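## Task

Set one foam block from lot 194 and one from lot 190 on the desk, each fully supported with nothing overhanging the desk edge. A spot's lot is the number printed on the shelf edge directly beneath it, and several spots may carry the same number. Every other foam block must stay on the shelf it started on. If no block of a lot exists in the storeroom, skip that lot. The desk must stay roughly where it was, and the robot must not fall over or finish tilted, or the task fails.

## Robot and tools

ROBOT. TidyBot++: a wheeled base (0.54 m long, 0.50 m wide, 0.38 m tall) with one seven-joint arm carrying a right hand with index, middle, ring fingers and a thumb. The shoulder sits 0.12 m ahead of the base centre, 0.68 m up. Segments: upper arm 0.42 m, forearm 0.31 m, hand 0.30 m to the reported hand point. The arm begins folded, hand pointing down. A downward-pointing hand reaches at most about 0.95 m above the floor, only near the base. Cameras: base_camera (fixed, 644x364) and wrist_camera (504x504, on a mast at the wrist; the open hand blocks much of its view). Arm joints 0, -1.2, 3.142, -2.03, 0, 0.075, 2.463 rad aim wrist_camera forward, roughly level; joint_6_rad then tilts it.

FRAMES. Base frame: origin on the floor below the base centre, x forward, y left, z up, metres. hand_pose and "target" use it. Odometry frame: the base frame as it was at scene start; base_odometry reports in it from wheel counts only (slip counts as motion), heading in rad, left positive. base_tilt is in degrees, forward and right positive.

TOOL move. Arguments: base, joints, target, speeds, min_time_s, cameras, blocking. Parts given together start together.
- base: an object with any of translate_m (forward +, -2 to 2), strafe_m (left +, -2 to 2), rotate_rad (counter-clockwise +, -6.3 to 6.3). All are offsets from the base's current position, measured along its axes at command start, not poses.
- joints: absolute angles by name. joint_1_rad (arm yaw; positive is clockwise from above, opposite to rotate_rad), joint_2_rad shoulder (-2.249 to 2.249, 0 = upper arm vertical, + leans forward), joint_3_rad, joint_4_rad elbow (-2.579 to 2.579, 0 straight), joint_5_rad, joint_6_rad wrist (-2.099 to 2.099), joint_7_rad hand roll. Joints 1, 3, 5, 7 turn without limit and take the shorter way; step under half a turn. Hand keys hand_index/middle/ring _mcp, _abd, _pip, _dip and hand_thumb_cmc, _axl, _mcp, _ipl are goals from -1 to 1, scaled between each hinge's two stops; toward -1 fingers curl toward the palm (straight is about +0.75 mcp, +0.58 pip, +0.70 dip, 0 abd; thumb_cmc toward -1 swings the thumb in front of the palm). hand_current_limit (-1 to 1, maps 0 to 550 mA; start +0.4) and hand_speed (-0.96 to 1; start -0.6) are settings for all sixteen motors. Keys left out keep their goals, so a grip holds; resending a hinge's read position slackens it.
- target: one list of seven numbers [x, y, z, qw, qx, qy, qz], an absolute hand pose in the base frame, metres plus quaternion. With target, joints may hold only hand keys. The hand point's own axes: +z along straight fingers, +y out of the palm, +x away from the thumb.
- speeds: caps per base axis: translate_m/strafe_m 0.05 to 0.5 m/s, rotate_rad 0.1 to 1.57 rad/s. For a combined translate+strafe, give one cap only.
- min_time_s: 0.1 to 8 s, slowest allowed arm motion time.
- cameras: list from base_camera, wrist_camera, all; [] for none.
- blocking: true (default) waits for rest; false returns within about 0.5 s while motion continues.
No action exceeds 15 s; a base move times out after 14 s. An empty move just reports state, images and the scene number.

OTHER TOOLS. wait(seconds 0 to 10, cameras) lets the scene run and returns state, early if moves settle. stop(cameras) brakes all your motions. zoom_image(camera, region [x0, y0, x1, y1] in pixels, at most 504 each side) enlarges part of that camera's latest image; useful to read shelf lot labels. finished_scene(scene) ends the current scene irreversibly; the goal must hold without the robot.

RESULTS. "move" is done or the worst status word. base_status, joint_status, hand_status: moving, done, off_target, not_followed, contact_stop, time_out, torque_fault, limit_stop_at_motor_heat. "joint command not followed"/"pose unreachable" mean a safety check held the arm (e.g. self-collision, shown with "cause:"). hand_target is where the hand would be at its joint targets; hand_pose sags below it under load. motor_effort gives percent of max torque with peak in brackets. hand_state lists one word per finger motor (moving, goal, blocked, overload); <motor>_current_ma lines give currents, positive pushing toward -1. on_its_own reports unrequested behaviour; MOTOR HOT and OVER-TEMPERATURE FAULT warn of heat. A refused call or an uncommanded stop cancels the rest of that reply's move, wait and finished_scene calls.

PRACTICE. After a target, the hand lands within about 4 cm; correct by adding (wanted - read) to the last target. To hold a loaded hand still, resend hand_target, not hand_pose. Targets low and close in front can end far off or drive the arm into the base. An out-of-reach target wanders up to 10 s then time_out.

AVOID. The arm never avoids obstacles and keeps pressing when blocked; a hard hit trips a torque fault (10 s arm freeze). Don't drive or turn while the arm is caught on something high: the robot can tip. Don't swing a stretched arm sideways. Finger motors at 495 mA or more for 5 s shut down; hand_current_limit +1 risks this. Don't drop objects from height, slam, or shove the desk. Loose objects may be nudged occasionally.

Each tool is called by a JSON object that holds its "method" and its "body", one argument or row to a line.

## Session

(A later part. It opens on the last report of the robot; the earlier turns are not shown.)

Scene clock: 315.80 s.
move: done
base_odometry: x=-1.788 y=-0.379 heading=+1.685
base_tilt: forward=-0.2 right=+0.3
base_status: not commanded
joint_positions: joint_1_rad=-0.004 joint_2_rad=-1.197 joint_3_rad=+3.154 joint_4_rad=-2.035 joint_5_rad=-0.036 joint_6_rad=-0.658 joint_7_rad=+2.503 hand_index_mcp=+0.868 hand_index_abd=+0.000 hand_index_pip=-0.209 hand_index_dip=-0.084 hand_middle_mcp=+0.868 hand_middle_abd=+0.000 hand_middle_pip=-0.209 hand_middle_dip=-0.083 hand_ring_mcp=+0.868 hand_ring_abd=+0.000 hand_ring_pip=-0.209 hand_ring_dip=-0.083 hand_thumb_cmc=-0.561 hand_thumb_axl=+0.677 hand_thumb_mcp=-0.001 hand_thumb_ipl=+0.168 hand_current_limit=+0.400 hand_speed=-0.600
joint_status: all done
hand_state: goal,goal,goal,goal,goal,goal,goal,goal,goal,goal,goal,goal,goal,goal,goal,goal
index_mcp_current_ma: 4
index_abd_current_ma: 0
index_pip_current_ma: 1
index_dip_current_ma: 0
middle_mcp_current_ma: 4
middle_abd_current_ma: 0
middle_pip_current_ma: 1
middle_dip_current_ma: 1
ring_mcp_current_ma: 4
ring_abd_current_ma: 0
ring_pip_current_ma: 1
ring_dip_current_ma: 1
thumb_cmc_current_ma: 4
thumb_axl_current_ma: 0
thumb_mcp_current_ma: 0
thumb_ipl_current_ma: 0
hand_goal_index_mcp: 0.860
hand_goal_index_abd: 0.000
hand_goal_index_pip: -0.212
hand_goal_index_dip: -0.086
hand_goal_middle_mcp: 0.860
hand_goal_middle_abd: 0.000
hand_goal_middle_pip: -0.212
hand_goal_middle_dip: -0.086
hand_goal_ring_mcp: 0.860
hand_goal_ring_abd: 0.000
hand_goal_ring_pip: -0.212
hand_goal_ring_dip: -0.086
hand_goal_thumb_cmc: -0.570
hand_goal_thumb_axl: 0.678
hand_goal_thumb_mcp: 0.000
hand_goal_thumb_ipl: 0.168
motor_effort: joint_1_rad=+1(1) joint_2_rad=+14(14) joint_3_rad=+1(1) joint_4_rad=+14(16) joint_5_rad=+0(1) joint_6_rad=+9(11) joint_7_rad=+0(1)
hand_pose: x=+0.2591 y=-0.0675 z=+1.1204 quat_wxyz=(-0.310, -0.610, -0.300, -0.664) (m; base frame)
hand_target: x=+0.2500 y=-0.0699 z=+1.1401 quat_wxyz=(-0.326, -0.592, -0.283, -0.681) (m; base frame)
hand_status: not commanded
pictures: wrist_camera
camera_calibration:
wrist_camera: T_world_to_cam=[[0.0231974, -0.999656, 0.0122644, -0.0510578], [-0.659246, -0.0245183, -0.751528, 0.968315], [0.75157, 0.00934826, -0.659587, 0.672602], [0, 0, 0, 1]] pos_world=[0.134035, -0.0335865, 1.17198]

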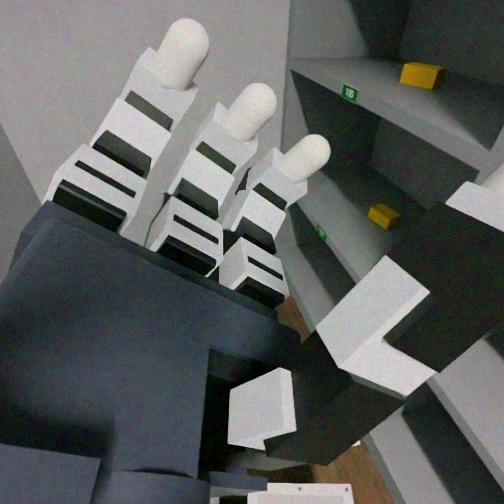

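{"method": "zoom_image", "body": {
  "camera": "wrist_camera",
  "region": [330, 74, 370, 114]
}}

{"method": "zoom_image", "body": {
  "camera": "wrist_camera",
  "region": [302, 212, 342, 252]
}}

{"method": "move", "body": {
  "base": {"translate_m": 0.13, "strafe_m": 0.05},
  "cameras": ["wrist_camera"]
}}

{"method": "zoom_image", "body": {
  "camera": "wrist_camera",
  "region": [340, 70, 420, 150]
}}

Scaled by 12.600 from the camera's 504x504 image, which has a finer 720x720 frame.

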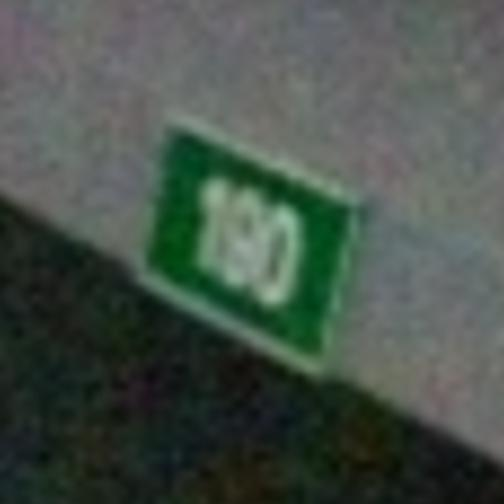

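Scaled by 12.600 from the camera's 504x504 image, which has a finer 720x720 frame.

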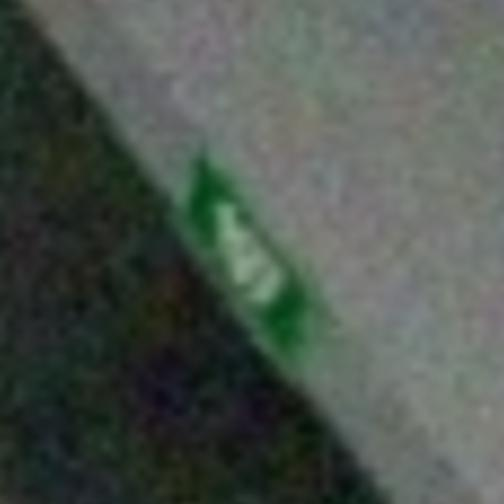

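Scene clock: 325.63 s.
move: done
base_odometry: x=-1.853 y=-0.255 heading=+1.685
base_tilt: forward=-0.2 right=+0.3
base_status: done
joint_positions: joint_1_rad=-0.004 joint_2_rad=-1.196 joint_3_rad=+3.153 joint_4_rad=-2.035 joint_5_rad=-0.036 joint_6_rad=-0.658 joint_7_rad=+2.503 hand_index_mcp=+0.868 hand_index_abd=+0.000 hand_index_pip=-0.209 hand_index_dip=-0.084 hand_middle_mcp=+0.868 hand_middle_abd=+0.000 hand_middle_pip=-0.209 hand_middle_dip=-0.083 hand_ring_mcp=+0.868 hand_ring_abd=+0.000 hand_ring_pip=-0.209 hand_ring_dip=-0.083 hand_thumb_cmc=-0.561 hand_thumb_axl=+0.677 hand_thumb_mcp=-0.001 hand_thumb_ipl=+0.168 hand_current_limit=+0.400 hand_speed=-0.600
joint_status: not commanded
hand_state: goal,goal,goal,goal,goal,goal,goal,goal,goal,goal,goal,goal,goal,goal,goal,goal
index_mcp_current_ma: 4
index_abd_current_ma: 0
index_pip_current_ma: 1
index_dip_current_ma: 0
middle_mcp_current_ma: 4
middle_abd_current_ma: 0
middle_pip_current_ma: 1
middle_dip_current_ma: 1
ring_mcp_current_ma: 4
ring_abd_current_ma: 0
ring_pip_current_ma: 1
ring_dip_current_ma: 1
thumb_cmc_current_ma: 4
thumb_axl_current_ma: 0
thumb_mcp_current_ma: 0
thumb_ipl_current_ma: 0
hand_goal_index_mcp: 0.860
hand_goal_index_abd: 0.000
hand_goal_index_pip: -0.212
hand_goal_index_dip: -0.086
hand_goal_middle_mcp: 0.860
hand_goal_middle_abd: 0.000
hand_goal_middle_pip: -0.212
hand_goal_middle_dip: -0.086
hand_goal_ring_mcp: 0.860
hand_goal_ring_abd: 0.000
hand_goal_ring_pip: -0.212
hand_goal_ring_dip: -0.086
hand_goal_thumb_cmc: -0.570
hand_goal_thumb_axl: 0.678
hand_goal_thumb_mcp: 0.000
hand_goal_thumb_ipl: 0.168
motor_effort: joint_1_rad=+0(2) joint_2_rad=+14(15) joint_3_rad=+1(2) joint_4_rad=+14(15) joint_5_rad=+0(1) joint_6_rad=+9(9) joint_7_rad=+1(1)
hand_pose: x=+0.2594 y=-0.0673 z=+1.1204 quat_wxyz=(-0.310, -0.610, -0.300, -0.664) (m; base frame)
hand_target: x=+0.2500 y=-0.0699 z=+1.1401 quat_wxyz=(-0.326, -0.592, -0.283, -0.681) (m; base frame)
hand_status: not commanded
pictures: wrist_camera
camera_calibration:
wrist_camera: T_world_to_cam=[[0.0233291, -0.999649, 0.0125413, -0.0513049], [-0.659723, -0.0248192, -0.751099, 0.967992], [0.751147, 0.00924869, -0.660071, 0.672928], [0, 0, 0, 1]] pos_world=[0.134336, -0.0334858, 1.17188]

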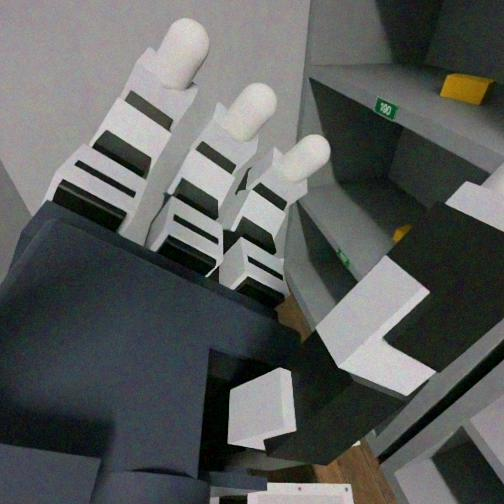

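Scaled by 6.300 from the camera's 504x504 image, which has a finer 720x720 frame.

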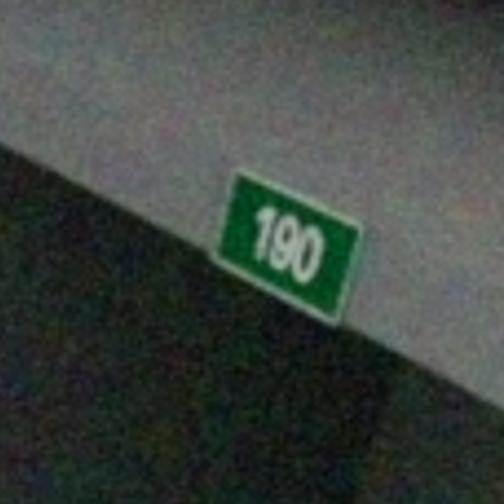

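{"method": "move", "body": {
  "base": {"rotate_rad": -1.25},
  "cameras": ["base_camera"]
}}

{"method": "move", "body": {
  "base": {"strafe_m": 0.6},
  "cameras": ["wrist_camera", "base_camera"]
}}

Scene clock: 362.93 s.
move: done
base_odometry: x=-1.853 y=-0.255 heading=+0.437
base_tilt: forward=-0.2 right=+0.3
base_status: done
joint_positions: joint_1_rad=-0.004 joint_2_rad=-1.196 joint_3_rad=+3.153 joint_4_rad=-2.035 joint_5_rad=-0.036 joint_6_rad=-0.658 joint_7_rad=+2.503 hand_index_mcp=+0.868 hand_index_abd=+0.000 hand_index_pip=-0.209 hand_index_dip=-0.084 hand_middle_mcp=+0.868 hand_middle_abd=+0.000 hand_middle_pip=-0.209 hand_middle_dip=-0.083 hand_ring_mcp=+0.868 hand_ring_abd=+0.000 hand_ring_pip=-0.209 hand_ring_dip=-0.083 hand_thumb_cmc=-0.561 hand_thumb_axl=+0.677 hand_thumb_mcp=-0.001 hand_thumb_ipl=+0.168 hand_current_limit=+0.400 hand_speed=-0.600
joint_status: not commanded
hand_state: goal,goal,goal,goal,goal,goal,goal,goal,goal,goal,goal,goal,goal,goal,goal,goal
index_mcp_current_ma: 4
index_abd_current_ma: 0
index_pip_current_ma: 1
index_dip_current_ma: 0
middle_mcp_current_ma: 4
middle_abd_current_ma: 0
middle_pip_current_ma: 1
middle_dip_current_ma: 1
ring_mcp_current_ma: 4
ring_abd_current_ma: 0
ring_pip_current_ma: 1
ring_dip_current_ma: 1
thumb_cmc_current_ma: 4
thumb_axl_current_ma: 0
thumb_mcp_current_ma: 0
thumb_ipl_current_ma: 0
hand_goal_index_mcp: 0.860
hand_goal_index_abd: 0.000
hand_goal_index_pip: -0.212
hand_goal_index_dip: -0.086
hand_goal_middle_mcp: 0.860
hand_goal_middle_abd: 0.000
hand_goal_middle_pip: -0.212
hand_goal_middle_dip: -0.086
hand_goal_ring_mcp: 0.860
hand_goal_ring_abd: 0.000
hand_goal_ring_pip: -0.212
hand_goal_ring_dip: -0.086
hand_goal_thumb_cmc: -0.570
hand_goal_thumb_axl: 0.678
hand_goal_thumb_mcp: 0.000
hand_goal_thumb_ipl: 0.168
motor_effort: joint_1_rad=+1(2) joint_2_rad=+14(14) joint_3_rad=+1(2) joint_4_rad=+14(15) joint_5_rad=+0(1) joint_6_rad=+9(9) joint_7_rad=+1(1)
hand_pose: x=+0.2594 y=-0.0673 z=+1.1204 quat_wxyz=(-0.310, -0.610, -0.300, -0.664) (m; base frame)
hand_target: x=+0.2500 y=-0.0699 z=+1.1401 quat_wxyz=(-0.326, -0.592, -0.283, -0.681) (m; base frame)
hand_status: not commanded
pictures: base_camera

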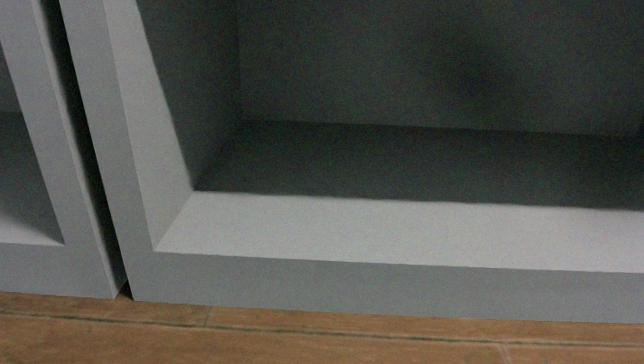

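Scene clock: 365.40 s.
move: done
base_odometry: x=-2.106 y=+0.289 heading=+0.436
base_tilt: forward=-0.2 right=+0.3
base_status: done
joint_positions: joint_1_rad=-0.003 joint_2_rad=-1.196 joint_3_rad=+3.149 joint_4_rad=-2.035 joint_5_rad=-0.033 joint_6_rad=-0.658 joint_7_rad=+2.503 hand_index_mcp=+0.868 hand_index_abd=+0.000 hand_index_pip=-0.209 hand_index_dip=-0.084 hand_middle_mcp=+0.868 hand_middle_abd=+0.000 hand_middle_pip=-0.209 hand_middle_dip=-0.083 hand_ring_mcp=+0.868 hand_ring_abd=+0.000 hand_ring_pip=-0.209 hand_ring_dip=-0.083 hand_thumb_cmc=-0.561 hand_thumb_axl=+0.677 hand_thumb_mcp=-0.001 hand_thumb_ipl=+0.168 hand_current_limit=+0.400 hand_speed=-0.600
joint_status: not commanded
hand_state: goal,goal,goal,goal,goal,goal,goal,goal,goal,goal,goal,goal,goal,goal,goal,goal
index_mcp_current_ma: 4
index_abd_current_ma: 0
index_pip_current_ma: 1
index_dip_current_ma: 0
middle_mcp_current_ma: 4
middle_abd_current_ma: 0
middle_pip_current_ma: 1
middle_dip_current_ma: 1
ring_mcp_current_ma: 4
ring_abd_current_ma: 0
ring_pip_current_ma: 1
ring_dip_current_ma: 1
thumb_cmc_current_ma: 4
thumb_axl_current_ma: 0
thumb_mcp_current_ma: 0
thumb_ipl_current_ma: 0
hand_goal_index_mcp: 0.860
hand_goal_index_abd: 0.000
hand_goal_index_pip: -0.212
hand_goal_index_dip: -0.086
hand_goal_middle_mcp: 0.860
hand_goal_middle_abd: 0.000
hand_goal_middle_pip: -0.212
hand_goal_middle_dip: -0.086
hand_goal_ring_mcp: 0.860
hand_goal_ring_abd: 0.000
hand_goal_ring_pip: -0.212
hand_goal_ring_dip: -0.086
hand_goal_thumb_cmc: -0.570
hand_goal_thumb_axl: 0.678
hand_goal_thumb_mcp: 0.000
hand_goal_thumb_ipl: 0.168
motor_effort: joint_1_rad=+1(3) joint_2_rad=+14(14) joint_3_rad=+1(2) joint_4_rad=+14(14) joint_5_rad=-1(1) joint_6_rad=+9(9) joint_7_rad=+0(1)
hand_pose: x=+0.2593 y=-0.0658 z=+1.1207 quat_wxyz=(-0.312, -0.609, -0.302, -0.663) (m; base frame)
hand_target: x=+0.2500 y=-0.0699 z=+1.1401 quat_wxyz=(-0.326, -0.592, -0.283, -0.681) (m; base frame)
hand_status: not commanded
pictures: base_camera, wrist_camera
camera_calibration:
wrist_camera: T_world_to_cam=[[0.0227415, -0.99957, 0.0185262, -0.0563286], [-0.659745, -0.028928, -0.750933, 0.967864], [0.751146, 0.00485477, -0.660119, 0.672956], [0, 0, 0, 1]] pos_world=[0.134337, -0.031573, 1.17208]

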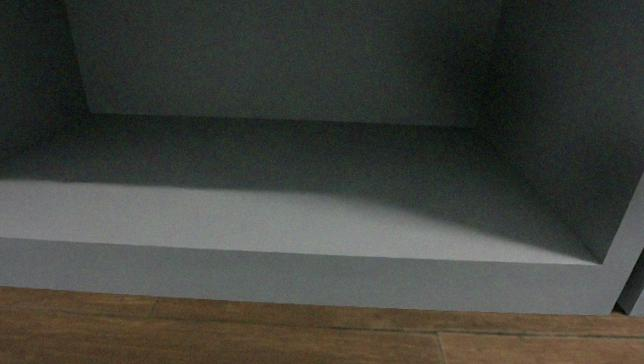

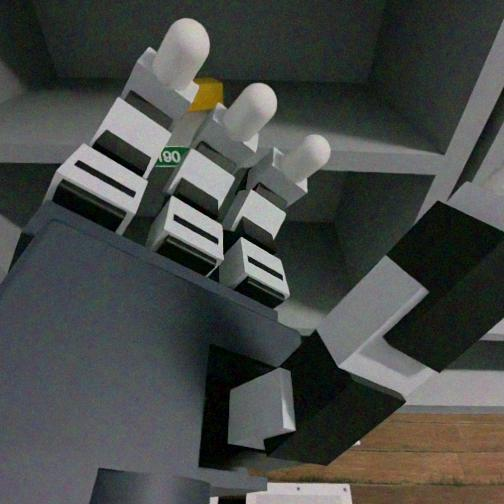

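{"method": "move", "body": {
  "base": {"rotate_rad": -0.022, "strafe_m": 0.06}
}}

{"method": "move", "body": {
  "joints": {"joint_1_rad": 0, "joint_2_rad": -0.6, "joint_3_rad": 3.142, "joint_4_rad": -1.4, "joint_5_rad": 0, "joint_6_rad": -0.9, "joint_7_rad": 0, "hand_thumb_mcp": -0.056, "hand_index_mcp": 0.86, "hand_middle_mcp": 0.86},
  "min_time_s": 3,
  "cameras": ["wrist_camera"]
}}

{"method": "move", "body": {
  "joints": {"joint_1_rad": 0, "joint_2_rad": -0.068, "joint_3_rad": 3.142, "joint_4_rad": -0.80, "joint_5_rad": 0, "joint_6_rad": -1.17, "joint_7_rad": 0},
  "min_time_s": 3,
  "cameras": ["wrist_camera"]
}}

Scene clock: 385.23 s.
move: done
base_odometry: x=-2.132 y=+0.343 heading=+0.413
base_tilt: forward=-0.2 right=+0.3
base_status: done
joint_positions: joint_1_rad=-0.003 joint_2_rad=-1.196 joint_3_rad=+3.146 joint_4_rad=-2.035 joint_5_rad=-0.033 joint_6_rad=-0.658 joint_7_rad=+2.503 hand_index_mcp=+0.868 hand_index_abd=+0.000 hand_index_pip=-0.209 hand_index_dip=-0.084 hand_middle_mcp=+0.868 hand_middle_abd=+0.000 hand_middle_pip=-0.209 hand_middle_dip=-0.083 hand_ring_mcp=+0.868 hand_ring_abd=+0.000 hand_ring_pip=-0.209 hand_ring_dip=-0.083 hand_thumb_cmc=-0.561 hand_thumb_axl=+0.677 hand_thumb_mcp=-0.001 hand_thumb_ipl=+0.168 hand_current_limit=+0.400 hand_speed=-0.600
joint_status: not commanded
hand_state: goal,goal,goal,goal,goal,goal,goal,goal,goal,goal,goal,goal,goal,goal,goal,goal
index_mcp_current_ma: 4
index_abd_current_ma: 0
index_pip_current_ma: 1
index_dip_current_ma: 0
middle_mcp_current_ma: 4
middle_abd_current_ma: 0
middle_pip_current_ma: 1
middle_dip_current_ma: 1
ring_mcp_current_ma: 4
ring_abd_current_ma: 0
ring_pip_current_ma: 1
ring_dip_current_ma: 1
thumb_cmc_current_ma: 4
thumb_axl_current_ma: 0
thumb_mcp_current_ma: 0
thumb_ipl_current_ma: 0
hand_goal_index_mcp: 0.860
hand_goal_index_abd: 0.000
hand_goal_index_pip: -0.212
hand_goal_index_dip: -0.086
hand_goal_middle_mcp: 0.860
hand_goal_middle_abd: 0.000
hand_goal_middle_pip: -0.212
hand_goal_middle_dip: -0.086
hand_goal_ring_mcp: 0.860
hand_goal_ring_abd: 0.000
hand_goal_ring_pip: -0.212
hand_goal_ring_dip: -0.086
hand_goal_thumb_cmc: -0.570
hand_goal_thumb_axl: 0.678
hand_goal_thumb_mcp: 0.000
hand_goal_thumb_ipl: 0.168
motor_effort: joint_1_rad=+1(2) joint_2_rad=+14(14) joint_3_rad=+1(3) joint_4_rad=+14(15) joint_5_rad=+0(1) joint_6_rad=+9(9) joint_7_rad=+1(1)
hand_pose: x=+0.2593 y=-0.0644 z=+1.1209 quat_wxyz=(-0.313, -0.609, -0.304, -0.663) (m; base frame)
hand_target: x=+0.2500 y=-0.0699 z=+1.1401 quat_wxyz=(-0.326, -0.592, -0.283, -0.681) (m; base frame)
hand_status: not commanded
pictures: none

Scene clock: 388.90 s.
move: done
base_odometry: x=-2.132 y=+0.343 heading=+0.413
base_tilt: forward=-0.2 right=+0.3
base_status: not commanded
joint_positions: joint_1_rad=-0.003 joint_2_rad=-0.608 joint_3_rad=+3.146 joint_4_rad=-1.429 joint_5_rad=-0.033 joint_6_rad=-0.810 joint_7_rad=+0.042 hand_index_mcp=+0.853 hand_index_abd=+0.000 hand_index_pip=-0.211 hand_index_dip=-0.084 hand_middle_mcp=+0.853 hand_middle_abd=+0.000 hand_middle_pip=-0.211 hand_middle_dip=-0.083 hand_ring_mcp=+0.853 hand_ring_abd=+0.000 hand_ring_pip=-0.211 hand_ring_dip=-0.083 hand_thumb_cmc=-0.568 hand_thumb_axl=+0.678 hand_thumb_mcp=-0.055 hand_thumb_ipl=+0.168 hand_current_limit=+0.400 hand_speed=-0.600
joint_status: all done
hand_state: goal,goal,goal,goal,goal,goal,goal,goal,goal,goal,goal,goal,goal,goal,goal,goal
index_mcp_current_ma: -3
index_abd_current_ma: 0
index_pip_current_ma: 0
index_dip_current_ma: 0
middle_mcp_current_ma: -3
middle_abd_current_ma: 0
middle_pip_current_ma: 0
middle_dip_current_ma: 1
ring_mcp_current_ma: -3
ring_abd_current_ma: 0
ring_pip_current_ma: 0
ring_dip_current_ma: 1
thumb_cmc_current_ma: 0
thumb_axl_current_ma: 0
thumb_mcp_current_ma: 0
thumb_ipl_current_ma: 0
hand_goal_index_mcp: 0.860
hand_goal_index_abd: 0.000
hand_goal_index_pip: -0.212
hand_goal_index_dip: -0.086
hand_goal_middle_mcp: 0.860
hand_goal_middle_abd: 0.000
hand_goal_middle_pip: -0.212
hand_goal_middle_dip: -0.086
hand_goal_ring_mcp: 0.860
hand_goal_ring_abd: 0.000
hand_goal_ring_pip: -0.212
hand_goal_ring_dip: -0.086
hand_goal_thumb_cmc: -0.570
hand_goal_thumb_axl: 0.678
hand_goal_thumb_mcp: -0.056
hand_goal_thumb_ipl: 0.168
motor_effort: joint_1_rad=+1(3) joint_2_rad=+3(15) joint_3_rad=+1(2) joint_4_rad=+13(15) joint_5_rad=+0(1) joint_6_rad=+9(10) joint_7_rad=+0(2)
hand_pose: x=+0.4038 y=+0.0283 z=+1.1380 quat_wxyz=(+0.486, -0.525, +0.505, -0.483) (m; base frame)
hand_target: x=+0.3949 y=+0.0239 z=+1.1250 quat_wxyz=(+0.467, -0.531, +0.531, -0.467) (m; base frame)
hand_status: not commanded
pictures: wrist_camera
camera_calibration:
wrist_camera: T_world_to_cam=[[-0.0533567, 0.760609, -0.647014, 0.772425], [-0.691507, 0.439294, 0.573445, -0.428601], [0.720397, 0.478012, 0.502527, -0.748706], [0, 0, 0, 1]] pos_world=[0.284199, -0.0413412, 1.12179]

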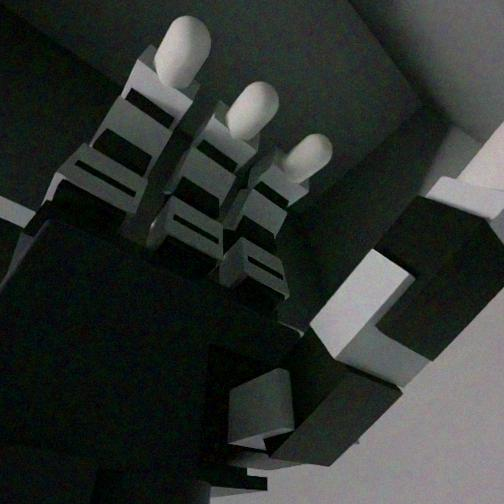

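Scene clock: 392.23 s.
move: done
base_odometry: x=-2.132 y=+0.343 heading=+0.413
base_tilt: forward=-0.2 right=+0.3
base_status: not commanded
joint_positions: joint_1_rad=-0.003 joint_2_rad=-0.077 joint_3_rad=+3.146 joint_4_rad=-0.829 joint_5_rad=-0.033 joint_6_rad=-1.080 joint_7_rad=+0.041 hand_index_mcp=+0.853 hand_index_abd=+0.000 hand_index_pip=-0.211 hand_index_dip=-0.084 hand_middle_mcp=+0.853 hand_middle_abd=+0.000 hand_middle_pip=-0.211 hand_middle_dip=-0.083 hand_ring_mcp=+0.853 hand_ring_abd=+0.000 hand_ring_pip=-0.211 hand_ring_dip=-0.083 hand_thumb_cmc=-0.568 hand_thumb_axl=+0.678 hand_thumb_mcp=-0.055 hand_thumb_ipl=+0.168 hand_current_limit=+0.400 hand_speed=-0.600
joint_status: all done
hand_state: goal,goal,goal,goal,goal,goal,goal,goal,goal,goal,goal,goal,goal,goal,goal,goal
index_mcp_current_ma: -3
index_abd_current_ma: 0
index_pip_current_ma: 0
index_dip_current_ma: 0
middle_mcp_current_ma: -3
middle_abd_current_ma: 0
middle_pip_current_ma: 0
middle_dip_current_ma: 1
ring_mcp_current_ma: -3
ring_abd_current_ma: 0
ring_pip_current_ma: 0
ring_dip_current_ma: 1
thumb_cmc_current_ma: 0
thumb_axl_current_ma: 0
thumb_mcp_current_ma: 0
thumb_ipl_current_ma: 0
hand_goal_index_mcp: 0.860
hand_goal_index_abd: 0.000
hand_goal_index_pip: -0.212
hand_goal_index_dip: -0.086
hand_goal_middle_mcp: 0.860
hand_goal_middle_abd: 0.000
hand_goal_middle_pip: -0.212
hand_goal_middle_dip: -0.086
hand_goal_ring_mcp: 0.860
hand_goal_ring_abd: 0.000
hand_goal_ring_pip: -0.212
hand_goal_ring_dip: -0.086
hand_goal_thumb_cmc: -0.570
hand_goal_thumb_axl: 0.678
hand_goal_thumb_mcp: -0.056
hand_goal_thumb_ipl: 0.168
motor_effort: joint_1_rad=+1(2) joint_2_rad=-11(13) joint_3_rad=+1(2) joint_4_rad=+12(14) joint_5_rad=+0(1) joint_6_rad=+8(10) joint_7_rad=+0(2)
hand_pose: x=+0.5697 y=+0.0299 z=+1.1707 quat_wxyz=(+0.433, -0.574, +0.548, -0.428) (m; base frame)
hand_target: x=+0.5580 y=+0.0239 z=+1.1570 quat_wxyz=(+0.411, -0.575, +0.576, -0.411) (m; base frame)
hand_status: not commanded
pictures: wrist_camera
camera_calibration:
wrist_camera: T_world_to_cam=[[-0.18576, 0.755705, -0.628015, 0.854565], [-0.566197, 0.440039, 0.696984, -0.549459], [0.803066, 0.485052, 0.346136, -0.749547], [0, 0, 0, 1]] pos_world=[0.449577, -0.0404457, 1.17909]

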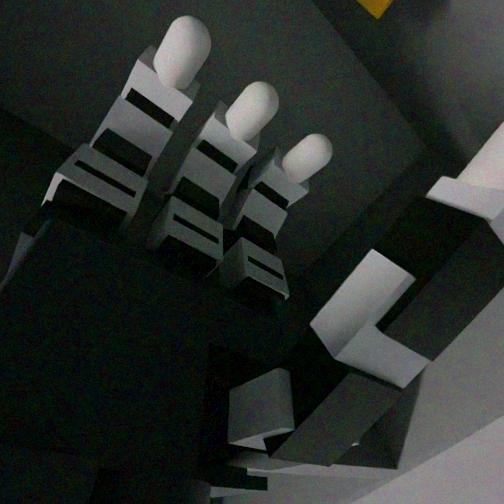

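{"method": "move", "body": {
  "base": {"translate_m": 0.14},
  "speeds": {"translate_m": 0.2},
  "cameras": ["wrist_camera", "base_camera"]
}}

Scene clock: 400.00 s.
move: done
base_odometry: x=-2.003 y=+0.399 heading=+0.413
base_tilt: forward=-0.2 right=+0.3
base_status: done
joint_positions: joint_1_rad=-0.003 joint_2_rad=-0.067 joint_3_rad=+3.146 joint_4_rad=-0.827 joint_5_rad=-0.032 joint_6_rad=-1.083 joint_7_rad=+0.041 hand_index_mcp=+0.852 hand_index_abd=+0.000 hand_index_pip=-0.211 hand_index_dip=-0.084 hand_middle_mcp=+0.852 hand_middle_abd=+0.000 hand_middle_pip=-0.211 hand_middle_dip=-0.083 hand_ring_mcp=+0.852 hand_ring_abd=+0.000 hand_ring_pip=-0.211 hand_ring_dip=-0.083 hand_thumb_cmc=-0.569 hand_thumb_axl=+0.678 hand_thumb_mcp=-0.055 hand_thumb_ipl=+0.168 hand_current_limit=+0.400 hand_speed=-0.600
joint_status: not commanded
hand_state: goal,goal,goal,goal,goal,goal,goal,goal,goal,goal,goal,goal,goal,goal,goal,goal
index_mcp_current_ma: -4
index_abd_current_ma: 0
index_pip_current_ma: 0
index_dip_current_ma: 0
middle_mcp_current_ma: -4
middle_abd_current_ma: 0
middle_pip_current_ma: 0
middle_dip_current_ma: 1
ring_mcp_current_ma: -4
ring_abd_current_ma: 0
ring_pip_current_ma: 0
ring_dip_current_ma: 1
thumb_cmc_current_ma: 0
thumb_axl_current_ma: 0
thumb_mcp_current_ma: 0
thumb_ipl_current_ma: 0
hand_goal_index_mcp: 0.860
hand_goal_index_abd: 0.000
hand_goal_index_pip: -0.212
hand_goal_index_dip: -0.086
hand_goal_middle_mcp: 0.860
hand_goal_middle_abd: 0.000
hand_goal_middle_pip: -0.212
hand_goal_middle_dip: -0.086
hand_goal_ring_mcp: 0.860
hand_goal_ring_abd: 0.000
hand_goal_ring_pip: -0.212
hand_goal_ring_dip: -0.086
hand_goal_thumb_cmc: -0.570
hand_goal_thumb_axl: 0.678
hand_goal_thumb_mcp: -0.056
hand_goal_thumb_ipl: 0.168
motor_effort: joint_1_rad=+1(2) joint_2_rad=-12(15) joint_3_rad=+0(1) joint_4_rad=+13(14) joint_5_rad=+0(1) joint_6_rad=+8(9) joint_7_rad=+1(1)
hand_pose: x=+0.5743 y=+0.0297 z=+1.1663 quat_wxyz=(+0.430, -0.576, +0.550, -0.425) (m; base frame)
hand_target: x=+0.5580 y=+0.0239 z=+1.1570 quat_wxyz=(+0.411, -0.575, +0.576, -0.411) (m; base frame)
hand_status: not commanded
pictures: base_camera, wrist_camera
camera_calibration:
wrist_camera: T_world_to_cam=[[-0.192523, 0.755532, -0.626184, 0.854535], [-0.558284, 0.440451, 0.70308, -0.555416], [0.807003, 0.484947, 0.337005, -0.743275], [0, 0, 0, 1]] pos_world=[0.454263, -0.0405463, 1.17608]

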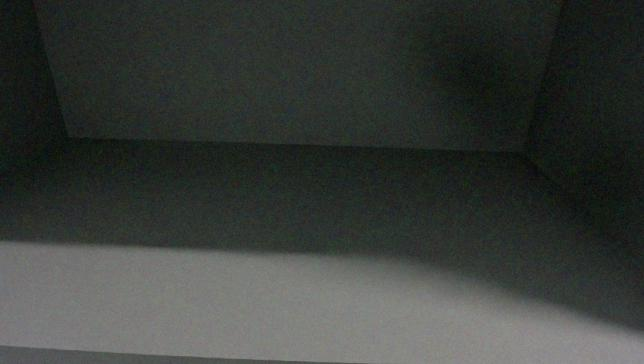

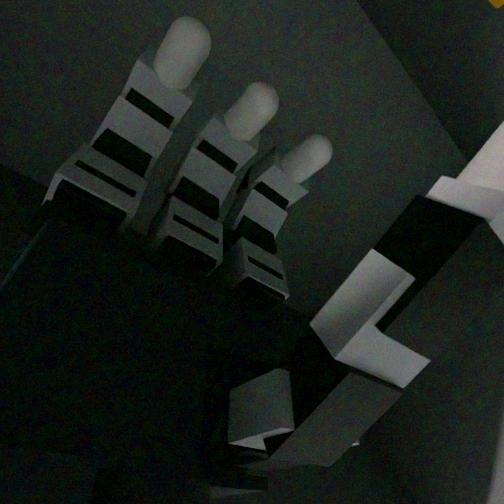

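{"method": "move", "body": {
  "joints": {"joint_6_rad": -1.5},
  "min_time_s": 1.5,
  "cameras": ["wrist_camera"]
}}

Scene clock: 412.47 s.
move: done
base_odometry: x=-2.003 y=+0.399 heading=+0.413
base_tilt: forward=-0.2 right=+0.3
base_status: not commanded
joint_positions: joint_1_rad=-0.003 joint_2_rad=-0.067 joint_3_rad=+3.146 joint_4_rad=-0.827 joint_5_rad=-0.032 joint_6_rad=-1.411 joint_7_rad=+0.041 hand_index_mcp=+0.852 hand_index_abd=+0.000 hand_index_pip=-0.211 hand_index_dip=-0.084 hand_middle_mcp=+0.852 hand_middle_abd=+0.000 hand_middle_pip=-0.211 hand_middle_dip=-0.083 hand_ring_mcp=+0.852 hand_ring_abd=+0.000 hand_ring_pip=-0.211 hand_ring_dip=-0.083 hand_thumb_cmc=-0.569 hand_thumb_axl=+0.678 hand_thumb_mcp=-0.055 hand_thumb_ipl=+0.168 hand_current_limit=+0.400 hand_speed=-0.600
joint_status: all done
hand_state: goal,goal,goal,goal,goal,goal,goal,goal,goal,goal,goal,goal,goal,goal,goal,goal
index_mcp_current_ma: -4
index_abd_current_ma: 0
index_pip_current_ma: 0
index_dip_current_ma: 0
middle_mcp_current_ma: -4
middle_abd_current_ma: 0
middle_pip_current_ma: 0
middle_dip_current_ma: 1
ring_mcp_current_ma: -4
ring_abd_current_ma: 0
ring_pip_current_ma: 0
ring_dip_current_ma: 1
thumb_cmc_current_ma: 0
thumb_axl_current_ma: 0
thumb_mcp_current_ma: 0
thumb_ipl_current_ma: 0
hand_goal_index_mcp: 0.860
hand_goal_index_abd: 0.000
hand_goal_index_pip: -0.212
hand_goal_index_dip: -0.086
hand_goal_middle_mcp: 0.860
hand_goal_middle_abd: 0.000
hand_goal_middle_pip: -0.212
hand_goal_middle_dip: -0.086
hand_goal_ring_mcp: 0.860
hand_goal_ring_abd: 0.000
hand_goal_ring_pip: -0.212
hand_goal_ring_dip: -0.086
hand_goal_thumb_cmc: -0.570
hand_goal_thumb_axl: 0.678
hand_goal_thumb_mcp: -0.056
hand_goal_thumb_ipl: 0.168
motor_effort: joint_1_rad=+1(1) joint_2_rad=-11(12) joint_3_rad=+0(1) joint_4_rad=+12(13) joint_5_rad=+0(1) joint_6_rad=+7(9) joint_7_rad=+0(1)
hand_pose: x=+0.5073 y=+0.0300 z=+1.0890 quat_wxyz=(+0.334, -0.641, +0.609, -0.326) (m; base frame)
hand_target: x=+0.4863 y=+0.0239 z=+1.0832 quat_wxyz=(+0.311, -0.635, +0.635, -0.311) (m; base frame)
hand_status: not commanded
pictures: wrist_camera
camera_calibration:
wrist_camera: T_world_to_cam=[[-0.389989, 0.74915, -0.535428, 0.794582], [-0.306068, 0.442947, 0.842686, -0.818521], [0.868465, 0.492516, 0.0565466, -0.389319], [0, 0, 0, 1]] pos_world=[0.397464, -0.0409535, 1.13721]

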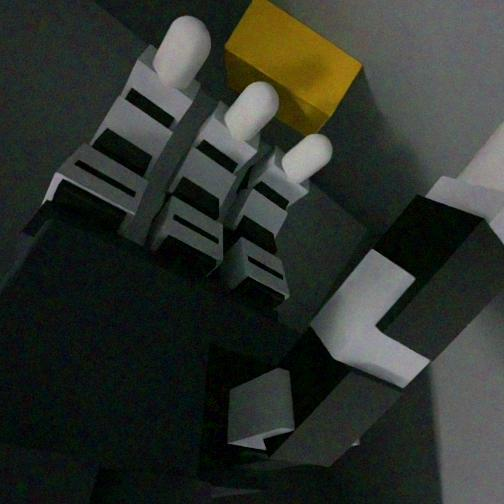

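{"method": "zoom_image", "body": {
  "camera": "wrist_camera",
  "region": [180, 0, 420, 160]
}}

Scaled by 2.100 from the camera's 504x504 image, which has a finer 720x720 frame.

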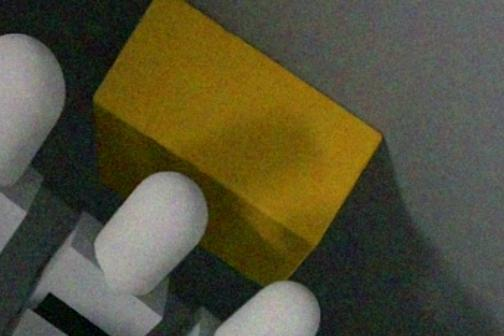

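{"method": "move", "body": {
  "base": {"translate_m": 0.09},
  "speeds": {"translate_m": 0.15}
}}

{"method": "move", "body": {
  "joints": {"joint_1_rad": 0.515, "joint_2_rad": 0.05, "joint_3_rad": 3.142, "joint_4_rad": -0.67, "joint_5_rad": -0.84, "joint_6_rad": -1.75, "joint_7_rad": 0.66},
  "min_time_s": 3,
  "cameras": ["wrist_camera"]
}}

Scene clock: 527.43 s.
move: done
base_odometry: x=-1.921 y=+0.436 heading=+0.413
base_tilt: forward=-0.2 right=+0.3
base_status: done
joint_positions: joint_1_rad=-0.003 joint_2_rad=-0.065 joint_3_rad=+3.146 joint_4_rad=-0.826 joint_5_rad=-0.032 joint_6_rad=-1.416 joint_7_rad=+0.041 hand_index_mcp=+0.852 hand_index_abd=+0.000 hand_index_pip=-0.211 hand_index_dip=-0.084 hand_middle_mcp=+0.852 hand_middle_abd=+0.000 hand_middle_pip=-0.211 hand_middle_dip=-0.083 hand_ring_mcp=+0.852 hand_ring_abd=+0.000 hand_ring_pip=-0.211 hand_ring_dip=-0.083 hand_thumb_cmc=-0.569 hand_thumb_axl=+0.678 hand_thumb_mcp=-0.055 hand_thumb_ipl=+0.168 hand_current_limit=+0.400 hand_speed=-0.600
joint_status: not commanded
hand_state: goal,goal,goal,goal,goal,goal,goal,goal,goal,goal,goal,goal,goal,goal,goal,goal
index_mcp_current_ma: -4
index_abd_current_ma: 0
index_pip_current_ma: 0
index_dip_current_ma: 0
middle_mcp_current_ma: -4
middle_abd_current_ma: 0
middle_pip_current_ma: 0
middle_dip_current_ma: 1
ring_mcp_current_ma: -4
ring_abd_current_ma: 0
ring_pip_current_ma: 0
ring_dip_current_ma: 1
thumb_cmc_current_ma: 0
thumb_axl_current_ma: 0
thumb_mcp_current_ma: 0
thumb_ipl_current_ma: 0
hand_goal_index_mcp: 0.860
hand_goal_index_abd: 0.000
hand_goal_index_pip: -0.212
hand_goal_index_dip: -0.086
hand_goal_middle_mcp: 0.860
hand_goal_middle_abd: 0.000
hand_goal_middle_pip: -0.212
hand_goal_middle_dip: -0.086
hand_goal_ring_mcp: 0.860
hand_goal_ring_abd: 0.000
hand_goal_ring_pip: -0.212
hand_goal_ring_dip: -0.086
hand_goal_thumb_cmc: -0.570
hand_goal_thumb_axl: 0.678
hand_goal_thumb_mcp: -0.056
hand_goal_thumb_ipl: 0.168
motor_effort: joint_1_rad=+0(2) joint_2_rad=-12(14) joint_3_rad=+0(1) joint_4_rad=+12(13) joint_5_rad=+0(1) joint_6_rad=+7(8) joint_7_rad=+1(1)
hand_pose: x=+0.5067 y=+0.0300 z=+1.0879 quat_wxyz=(+0.332, -0.642, +0.610, -0.324) (m; base frame)
hand_target: x=+0.4863 y=+0.0239 z=+1.0832 quat_wxyz=(+0.311, -0.635, +0.635, -0.311) (m; base frame)
hand_status: not commanded
pictures: none

Scene clock: 531.07 s.
move: done
base_odometry: x=-1.921 y=+0.436 heading=+0.413
base_tilt: forward=-0.2 right=+0.3
base_status: not commanded
joint_positions: joint_1_rad=+0.497 joint_2_rad=+0.033 joint_3_rad=+3.146 joint_4_rad=-0.701 joint_5_rad=-0.796 joint_6_rad=-1.664 joint_7_rad=+0.619 hand_index_mcp=+0.852 hand_index_abd=+0.000 hand_index_pip=-0.211 hand_index_dip=-0.084 hand_middle_mcp=+0.852 hand_middle_abd=+0.000 hand_middle_pip=-0.211 hand_middle_dip=-0.083 hand_ring_mcp=+0.852 hand_ring_abd=+0.000 hand_ring_pip=-0.211 hand_ring_dip=-0.083 hand_thumb_cmc=-0.569 hand_thumb_axl=+0.678 hand_thumb_mcp=-0.055 hand_thumb_ipl=+0.168 hand_current_limit=+0.400 hand_speed=-0.600
joint_status: all done
hand_state: goal,goal,goal,goal,goal,goal,goal,goal,goal,goal,goal,goal,goal,goal,goal,goal
index_mcp_current_ma: -4
index_abd_current_ma: 0
index_pip_current_ma: 0
index_dip_current_ma: 0
middle_mcp_current_ma: -4
middle_abd_current_ma: 0
middle_pip_current_ma: 0
middle_dip_current_ma: 1
ring_mcp_current_ma: -4
ring_abd_current_ma: 0
ring_pip_current_ma: 0
ring_dip_current_ma: 1
thumb_cmc_current_ma: 0
thumb_axl_current_ma: 0
thumb_mcp_current_ma: 0
thumb_ipl_current_ma: 0
hand_goal_index_mcp: 0.860
hand_goal_index_abd: 0.000
hand_goal_index_pip: -0.212
hand_goal_index_dip: -0.086
hand_goal_middle_mcp: 0.860
hand_goal_middle_abd: 0.000
hand_goal_middle_pip: -0.212
hand_goal_middle_dip: -0.086
hand_goal_ring_mcp: 0.860
hand_goal_ring_abd: 0.000
hand_goal_ring_pip: -0.212
hand_goal_ring_dip: -0.086
hand_goal_thumb_cmc: -0.570
hand_goal_thumb_axl: 0.678
hand_goal_thumb_mcp: -0.056
hand_goal_thumb_ipl: 0.168
motor_effort: joint_1_rad=+1(2) joint_2_rad=-12(13) joint_3_rad=+0(1) joint_4_rad=+10(13) joint_5_rad=-4(5) joint_6_rad=+6(8) joint_7_rad=+0(2)
hand_pose: x=+0.4895 y=+0.0124 z=+1.1024 quat_wxyz=(+0.413, -0.757, +0.441, -0.249) (m; base frame)
hand_target: x=+0.4737 y=+0.0158 z=+1.0972 quat_wxyz=(+0.407, -0.783, +0.412, -0.225) (m; base frame)
hand_status: not commanded
pictures: wrist_camera
camera_calibration:
wrist_camera: T_world_to_cam=[[-0.667492, 0.502755, -0.549264, 0.96211], [-0.498385, 0.246406, 0.831202, -0.718332], [0.553233, 0.828566, 0.0860912, -0.248401], [0, 0, 0, 1]] pos_world=[0.421619, -0.100888, 1.14692]

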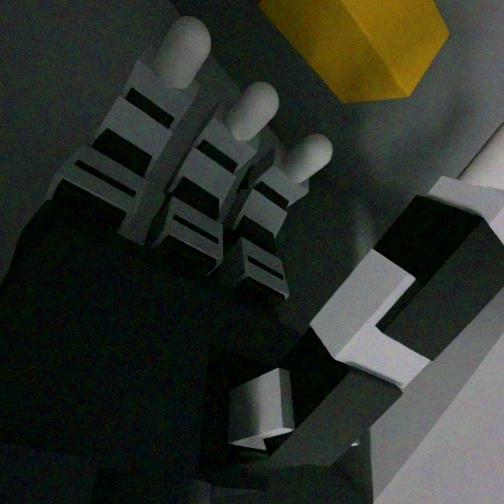

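{"method": "zoom_image", "body": {
  "camera": "wrist_camera",
  "region": [240, 0, 480, 160]
}}

Scaled by 2.100 from the camera's 504x504 image, which has a finer 720x720 frame.

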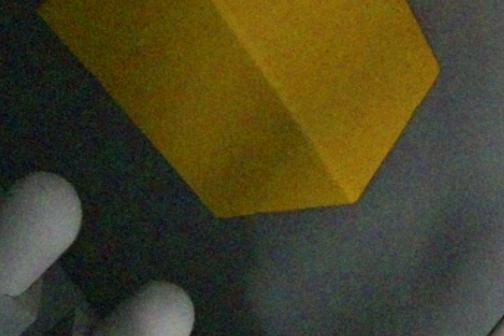

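{"method": "move", "body": {
  "joints": {"joint_1_rad": 0.282, "joint_2_rad": 0.118, "joint_3_rad": 3.142, "joint_4_rad": -0.735, "joint_5_rad": -0.566, "joint_6_rad": -1.41, "joint_7_rad": 0.479},
  "min_time_s": 2.5,
  "cameras": ["wrist_camera"]
}}

Scene clock: 600.03 s.
move: done
base_odometry: x=-1.921 y=+0.436 heading=+0.413
base_tilt: forward=-0.2 right=+0.3
base_status: not commanded
joint_positions: joint_1_rad=+0.301 joint_2_rad=+0.101 joint_3_rad=+3.146 joint_4_rad=-0.701 joint_5_rad=-0.613 joint_6_rad=-1.507 joint_7_rad=+0.520 hand_index_mcp=+0.852 hand_index_abd=+0.000 hand_index_pip=-0.211 hand_index_dip=-0.084 hand_middle_mcp=+0.852 hand_middle_abd=+0.000 hand_middle_pip=-0.211 hand_middle_dip=-0.083 hand_ring_mcp=+0.852 hand_ring_abd=+0.000 hand_ring_pip=-0.211 hand_ring_dip=-0.083 hand_thumb_cmc=-0.569 hand_thumb_axl=+0.678 hand_thumb_mcp=-0.055 hand_thumb_ipl=+0.168 hand_current_limit=+0.400 hand_speed=-0.600
joint_status: all done
hand_state: goal,goal,goal,goal,goal,goal,goal,goal,goal,goal,goal,goal,goal,goal,goal,goal
index_mcp_current_ma: -4
index_abd_current_ma: 0
index_pip_current_ma: 0
index_dip_current_ma: 0
middle_mcp_current_ma: -4
middle_abd_current_ma: 0
middle_pip_current_ma: 0
middle_dip_current_ma: 1
ring_mcp_current_ma: -4
ring_abd_current_ma: 0
ring_pip_current_ma: 0
ring_dip_current_ma: 1
thumb_cmc_current_ma: 0
thumb_axl_current_ma: 0
thumb_mcp_current_ma: 0
thumb_ipl_current_ma: 0
hand_goal_index_mcp: 0.860
hand_goal_index_abd: 0.000
hand_goal_index_pip: -0.212
hand_goal_index_dip: -0.086
hand_goal_middle_mcp: 0.860
hand_goal_middle_abd: 0.000
hand_goal_middle_pip: -0.212
hand_goal_middle_dip: -0.086
hand_goal_ring_mcp: 0.860
hand_goal_ring_abd: 0.000
hand_goal_ring_pip: -0.212
hand_goal_ring_dip: -0.086
hand_goal_thumb_cmc: -0.570
hand_goal_thumb_axl: 0.678
hand_goal_thumb_mcp: -0.056
hand_goal_thumb_ipl: 0.168
motor_effort: joint_1_rad=+1(2) joint_2_rad=-16(17) joint_3_rad=+0(2) joint_4_rad=+12(13) joint_5_rad=-3(5) joint_6_rad=+6(7) joint_7_rad=+0(2)
hand_pose: x=+0.5526 y=+0.0302 z=+1.0841 quat_wxyz=(+0.404, -0.745, +0.466, -0.256) (m; base frame)
hand_target: x=+0.5823 y=+0.0241 z=+1.0769 quat_wxyz=(+0.408, -0.721, +0.492, -0.270) (m; base frame)
hand_status: not commanded
pictures: wrist_camera
camera_calibration:
wrist_camera: T_world_to_cam=[[-0.642458, 0.54383, -0.539904, 0.960014], [-0.473495, 0.27225, 0.837665, -0.697591], [0.602536, 0.793806, 0.082592, -0.318875], [0, 0, 0, 1]] pos_world=[0.478596, -0.07904, 1.129]

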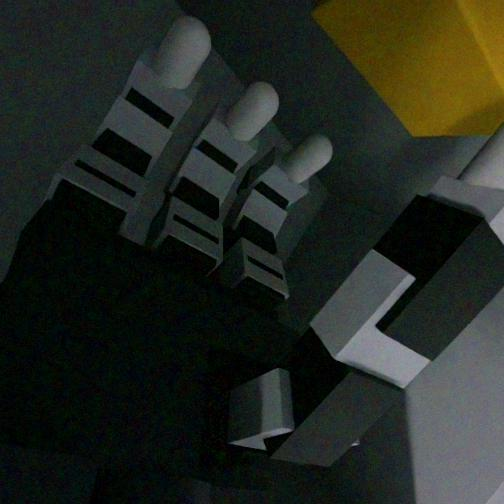

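{"method": "move", "body": {
  "joints": {"joint_1_rad": 0.268, "joint_2_rad": 0.068, "joint_3_rad": 3.142, "joint_4_rad": -0.875, "joint_5_rad": -0.572, "joint_6_rad": -1.33, "joint_7_rad": 0.613},
  "min_time_s": 2,
  "cameras": ["wrist_camera"]
}}

Scene clock: 627.37 s.
move: done
base_odometry: x=-1.921 y=+0.436 heading=+0.413
base_tilt: forward=-0.2 right=+0.3
base_status: not commanded
joint_positions: joint_1_rad=+0.289 joint_2_rad=+0.091 joint_3_rad=+3.146 joint_4_rad=-0.835 joint_5_rad=-0.612 joint_6_rad=-1.426 joint_7_rad=+0.572 hand_index_mcp=+0.852 hand_index_abd=+0.000 hand_index_pip=-0.211 hand_index_dip=-0.084 hand_middle_mcp=+0.852 hand_middle_abd=+0.000 hand_middle_pip=-0.211 hand_middle_dip=-0.083 hand_ring_mcp=+0.852 hand_ring_abd=+0.000 hand_ring_pip=-0.211 hand_ring_dip=-0.083 hand_thumb_cmc=-0.569 hand_thumb_axl=+0.678 hand_thumb_mcp=-0.055 hand_thumb_ipl=+0.168 hand_current_limit=+0.400 hand_speed=-0.600
joint_status: all done
hand_state: goal,goal,goal,goal,goal,goal,goal,goal,goal,goal,goal,goal,goal,goal,goal,goal
index_mcp_current_ma: -4
index_abd_current_ma: 0
index_pip_current_ma: 0
index_dip_current_ma: 0
middle_mcp_current_ma: -4
middle_abd_current_ma: 0
middle_pip_current_ma: 0
middle_dip_current_ma: 1
ring_mcp_current_ma: -4
ring_abd_current_ma: 0
ring_pip_current_ma: 0
ring_dip_current_ma: 1
thumb_cmc_current_ma: 0
thumb_axl_current_ma: 0
thumb_mcp_current_ma: 0
thumb_ipl_current_ma: 0
hand_goal_index_mcp: 0.860
hand_goal_index_abd: 0.000
hand_goal_index_pip: -0.212
hand_goal_index_dip: -0.086
hand_goal_middle_mcp: 0.860
hand_goal_middle_abd: 0.000
hand_goal_middle_pip: -0.212
hand_goal_middle_dip: -0.086
hand_goal_ring_mcp: 0.860
hand_goal_ring_abd: 0.000
hand_goal_ring_pip: -0.212
hand_goal_ring_dip: -0.086
hand_goal_thumb_cmc: -0.570
hand_goal_thumb_axl: 0.678
hand_goal_thumb_mcp: -0.056
hand_goal_thumb_ipl: 0.168
motor_effort: joint_1_rad=+1(2) joint_2_rad=-17(17) joint_3_rad=+0(1) joint_4_rad=+12(13) joint_5_rad=-4(5) joint_6_rad=+6(8) joint_7_rad=+0(1)
hand_pose: x=+0.5666 y=+0.0298 z=+1.0510 quat_wxyz=(+0.401, -0.748, +0.470, -0.243) (m; base frame)
hand_target: x=+0.5818 y=+0.0231 z=+1.0556 quat_wxyz=(+0.397, -0.743, +0.456, -0.286) (m; base frame)
hand_status: not commanded
pictures: wrist_camera
camera_calibration:
wrist_camera: T_world_to_cam=[[-0.659336, 0.544375, -0.518587, 0.938549], [-0.451935, 0.264271, 0.852007, -0.690192], [0.600859, 0.796126, 0.0717785, -0.312007], [0, 0, 0, 1]] pos_world=[0.494369, -0.0801268, 1.09716]

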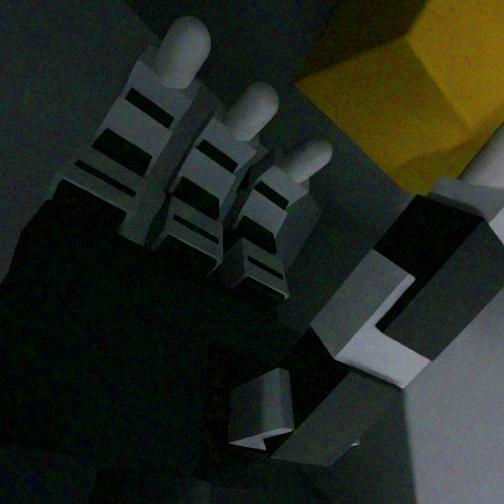

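{"method": "move", "body": {
  "joints": {"joint_1_rad": 0.264, "joint_2_rad": 0.0, "joint_3_rad": 3.142, "joint_4_rad": -1.015, "joint_5_rad": -0.578, "joint_6_rad": -1.25, "joint_7_rad": 0.668},
  "min_time_s": 2.5,
  "cameras": ["wrist_camera"]
}}

Scene clock: 642.47 s.
move: done
base_odometry: x=-1.921 y=+0.436 heading=+0.413
base_tilt: forward=-0.2 right=+0.3
base_status: not commanded
joint_positions: joint_1_rad=+0.285 joint_2_rad=+0.022 joint_3_rad=+3.146 joint_4_rad=-0.973 joint_5_rad=-0.612 joint_6_rad=-1.346 joint_7_rad=+0.627 hand_index_mcp=+0.852 hand_index_abd=+0.000 hand_index_pip=-0.211 hand_index_dip=-0.084 hand_middle_mcp=+0.852 hand_middle_abd=+0.000 hand_middle_pip=-0.211 hand_middle_dip=-0.083 hand_ring_mcp=+0.852 hand_ring_abd=+0.000 hand_ring_pip=-0.211 hand_ring_dip=-0.083 hand_thumb_cmc=-0.569 hand_thumb_axl=+0.678 hand_thumb_mcp=-0.055 hand_thumb_ipl=+0.168 hand_current_limit=+0.400 hand_speed=-0.600
joint_status: all done
hand_state: goal,goal,goal,goal,goal,goal,goal,goal,goal,goal,goal,goal,goal,goal,goal,goal
index_mcp_current_ma: -4
index_abd_current_ma: 0
index_pip_current_ma: 0
index_dip_current_ma: 0
middle_mcp_current_ma: -4
middle_abd_current_ma: 0
middle_pip_current_ma: 0
middle_dip_current_ma: 1
ring_mcp_current_ma: -4
ring_abd_current_ma: 0
ring_pip_current_ma: 0
ring_dip_current_ma: 1
thumb_cmc_current_ma: 0
thumb_axl_current_ma: 0
thumb_mcp_current_ma: 0
thumb_ipl_current_ma: 0
hand_goal_index_mcp: 0.860
hand_goal_index_abd: 0.000
hand_goal_index_pip: -0.212
hand_goal_index_dip: -0.086
hand_goal_middle_mcp: 0.860
hand_goal_middle_abd: 0.000
hand_goal_middle_pip: -0.212
hand_goal_middle_dip: -0.086
hand_goal_ring_mcp: 0.860
hand_goal_ring_abd: 0.000
hand_goal_ring_pip: -0.212
hand_goal_ring_dip: -0.086
hand_goal_thumb_cmc: -0.570
hand_goal_thumb_axl: 0.678
hand_goal_thumb_mcp: -0.056
hand_goal_thumb_ipl: 0.168
motor_effort: joint_1_rad=+1(2) joint_2_rad=-15(17) joint_3_rad=+0(1) joint_4_rad=+13(14) joint_5_rad=-4(5) joint_6_rad=+6(7) joint_7_rad=+0(2)
hand_pose: x=+0.5571 y=+0.0314 z=+1.0372 quat_wxyz=(+0.400, -0.747, +0.465, -0.256) (m; base frame)
hand_target: x=+0.5715 y=+0.0249 z=+1.0405 quat_wxyz=(+0.396, -0.743, +0.450, -0.297) (m; base frame)
hand_status: not commanded
pictures: wrist_camera
camera_calibration:
wrist_camera: T_world_to_cam=[[-0.644974, 0.538885, -0.54186, 0.940568], [-0.471028, 0.278022, 0.837159, -0.65754], [0.601782, 0.795177, 0.0745133, -0.309867], [0, 0, 0, 1]] pos_world=[0.483394, -0.0776487, 1.08321]

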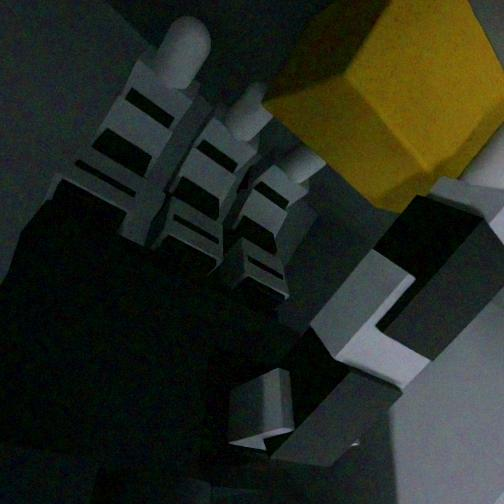

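{"method": "move", "body": {
  "joints": {"joint_1_rad": 0.258, "joint_2_rad": -0.014, "joint_3_rad": 3.142, "joint_4_rad": -1.035, "joint_5_rad": -0.58, "joint_6_rad": -1.235, "joint_7_rad": 0.675},
  "min_time_s": 1.5
}}

{"method": "move", "body": {
  "joints": {"hand_speed": -0.85, "hand_thumb_mcp": -0.225, "hand_index_mcp": 0.53, "hand_middle_mcp": 0.53},
  "cameras": ["wrist_camera"]
}}

Scene clock: 656.23 s.
move: done
base_odometry: x=-1.921 y=+0.436 heading=+0.413
base_tilt: forward=-0.2 right=+0.3
base_status: not commanded
joint_positions: joint_1_rad=+0.279 joint_2_rad=+0.008 joint_3_rad=+3.146 joint_4_rad=-0.993 joint_5_rad=-0.612 joint_6_rad=-1.331 joint_7_rad=+0.634 hand_index_mcp=+0.852 hand_index_abd=+0.000 hand_index_pip=-0.211 hand_index_dip=-0.084 hand_middle_mcp=+0.852 hand_middle_abd=+0.000 hand_middle_pip=-0.211 hand_middle_dip=-0.083 hand_ring_mcp=+0.852 hand_ring_abd=+0.000 hand_ring_pip=-0.211 hand_ring_dip=-0.083 hand_thumb_cmc=-0.569 hand_thumb_axl=+0.678 hand_thumb_mcp=-0.055 hand_thumb_ipl=+0.168 hand_current_limit=+0.400 hand_speed=-0.600
joint_status: all done
hand_state: goal,goal,goal,goal,goal,goal,goal,goal,goal,goal,goal,goal,goal,goal,goal,goal
index_mcp_current_ma: -4
index_abd_current_ma: 0
index_pip_current_ma: 0
index_dip_current_ma: 0
middle_mcp_current_ma: -4
middle_abd_current_ma: 0
middle_pip_current_ma: 0
middle_dip_current_ma: 1
ring_mcp_current_ma: -4
ring_abd_current_ma: 0
ring_pip_current_ma: 0
ring_dip_current_ma: 1
thumb_cmc_current_ma: 0
thumb_axl_current_ma: 0
thumb_mcp_current_ma: 0
thumb_ipl_current_ma: 0
hand_goal_index_mcp: 0.860
hand_goal_index_abd: 0.000
hand_goal_index_pip: -0.212
hand_goal_index_dip: -0.086
hand_goal_middle_mcp: 0.860
hand_goal_middle_abd: 0.000
hand_goal_middle_pip: -0.212
hand_goal_middle_dip: -0.086
hand_goal_ring_mcp: 0.860
hand_goal_ring_abd: 0.000
hand_goal_ring_pip: -0.212
hand_goal_ring_dip: -0.086
hand_goal_thumb_cmc: -0.570
hand_goal_thumb_axl: 0.678
hand_goal_thumb_mcp: -0.056
hand_goal_thumb_ipl: 0.168
motor_effort: joint_1_rad=+1(2) joint_2_rad=-15(16) joint_3_rad=+0(2) joint_4_rad=+13(14) joint_5_rad=-4(5) joint_6_rad=+6(7) joint_7_rad=+0(2)
hand_pose: x=+0.5550 y=+0.0341 z=+1.0375 quat_wxyz=(+0.402, -0.747, +0.461, -0.260) (m; base frame)
hand_target: x=+0.5692 y=+0.0281 z=+1.0407 quat_wxyz=(+0.399, -0.742, +0.447, -0.301) (m; base frame)
hand_status: not commanded
pictures: none

Scene clock: 657.33 s.
move: off_target
base_odometry: x=-1.921 y=+0.436 heading=+0.413
base_tilt: forward=-0.2 right=+0.3
base_status: not commanded
joint_positions: joint_1_rad=+0.278 joint_2_rad=+0.008 joint_3_rad=+3.146 joint_4_rad=-0.993 joint_5_rad=-0.612 joint_6_rad=-1.326 joint_7_rad=+0.634 hand_index_mcp=+0.608 hand_index_abd=+0.000 hand_index_pip=-0.189 hand_index_dip=-0.082 hand_middle_mcp=+0.589 hand_middle_abd=+0.000 hand_middle_pip=-0.189 hand_middle_dip=-0.078 hand_ring_mcp=+0.852 hand_ring_abd=+0.000 hand_ring_pip=-0.211 hand_ring_dip=-0.083 hand_thumb_cmc=-0.560 hand_thumb_axl=+0.684 hand_thumb_mcp=-0.171 hand_thumb_ipl=+0.189 hand_current_limit=+0.400 hand_speed=-0.850
joint_status: hand_index_mcp off_target (ended at +0.608, target +0.530); hand_middle_mcp off_target (ended at +0.589, target +0.530); hand_thumb_mcp off_target (ended at -0.171, target -0.225); the others done
hand_state: blocked,goal,blocked,goal,blocked,goal,blocked,goal,goal,goal,goal,goal,goal,goal,blocked,blocked
index_mcp_current_ma: 165
index_abd_current_ma: 0
index_pip_current_ma: 20
index_dip_current_ma: 1
middle_mcp_current_ma: 104
middle_abd_current_ma: 0
middle_pip_current_ma: 20
middle_dip_current_ma: 3
ring_mcp_current_ma: -4
ring_abd_current_ma: 0
ring_pip_current_ma: 0
ring_dip_current_ma: 1
thumb_cmc_current_ma: 6
thumb_axl_current_ma: 3
thumb_mcp_current_ma: 121
thumb_ipl_current_ma: 29
hand_goal_index_mcp: 0.530
hand_goal_index_abd: 0.000
hand_goal_index_pip: -0.212
hand_goal_index_dip: -0.086
hand_goal_middle_mcp: 0.530
hand_goal_middle_abd: 0.000
hand_goal_middle_pip: -0.212
hand_goal_middle_dip: -0.086
hand_goal_ring_mcp: 0.860
hand_goal_ring_abd: 0.000
hand_goal_ring_pip: -0.212
hand_goal_ring_dip: -0.086
hand_goal_thumb_cmc: -0.570
hand_goal_thumb_axl: 0.678
hand_goal_thumb_mcp: -0.224
hand_goal_thumb_ipl: 0.168
motor_effort: joint_1_rad=+1(2) joint_2_rad=-15(15) joint_3_rad=+0(1) joint_4_rad=+13(14) joint_5_rad=-4(4) joint_6_rad=+5(6) joint_7_rad=+0(1)
hand_pose: x=+0.5561 y=+0.0343 z=+1.0384 quat_wxyz=(+0.403, -0.746, +0.461, -0.262) (m; base frame)
hand_target: x=+0.5692 y=+0.0281 z=+1.0407 quat_wxyz=(+0.399, -0.742, +0.447, -0.301) (m; base frame)
hand_status: not commanded
pictures: wrist_camera
camera_calibration:
wrist_camera: T_world_to_cam=[[-0.637547, 0.536671, -0.552737, 0.946203], [-0.483834, 0.279409, 0.829359, -0.644629], [0.599532, 0.796188, 0.0815233, -0.317681], [0, 0, 0, 1]] pos_world=[0.481815, -0.0747506, 1.08353]

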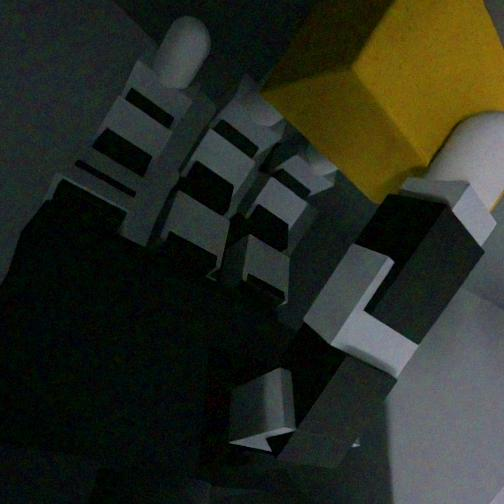

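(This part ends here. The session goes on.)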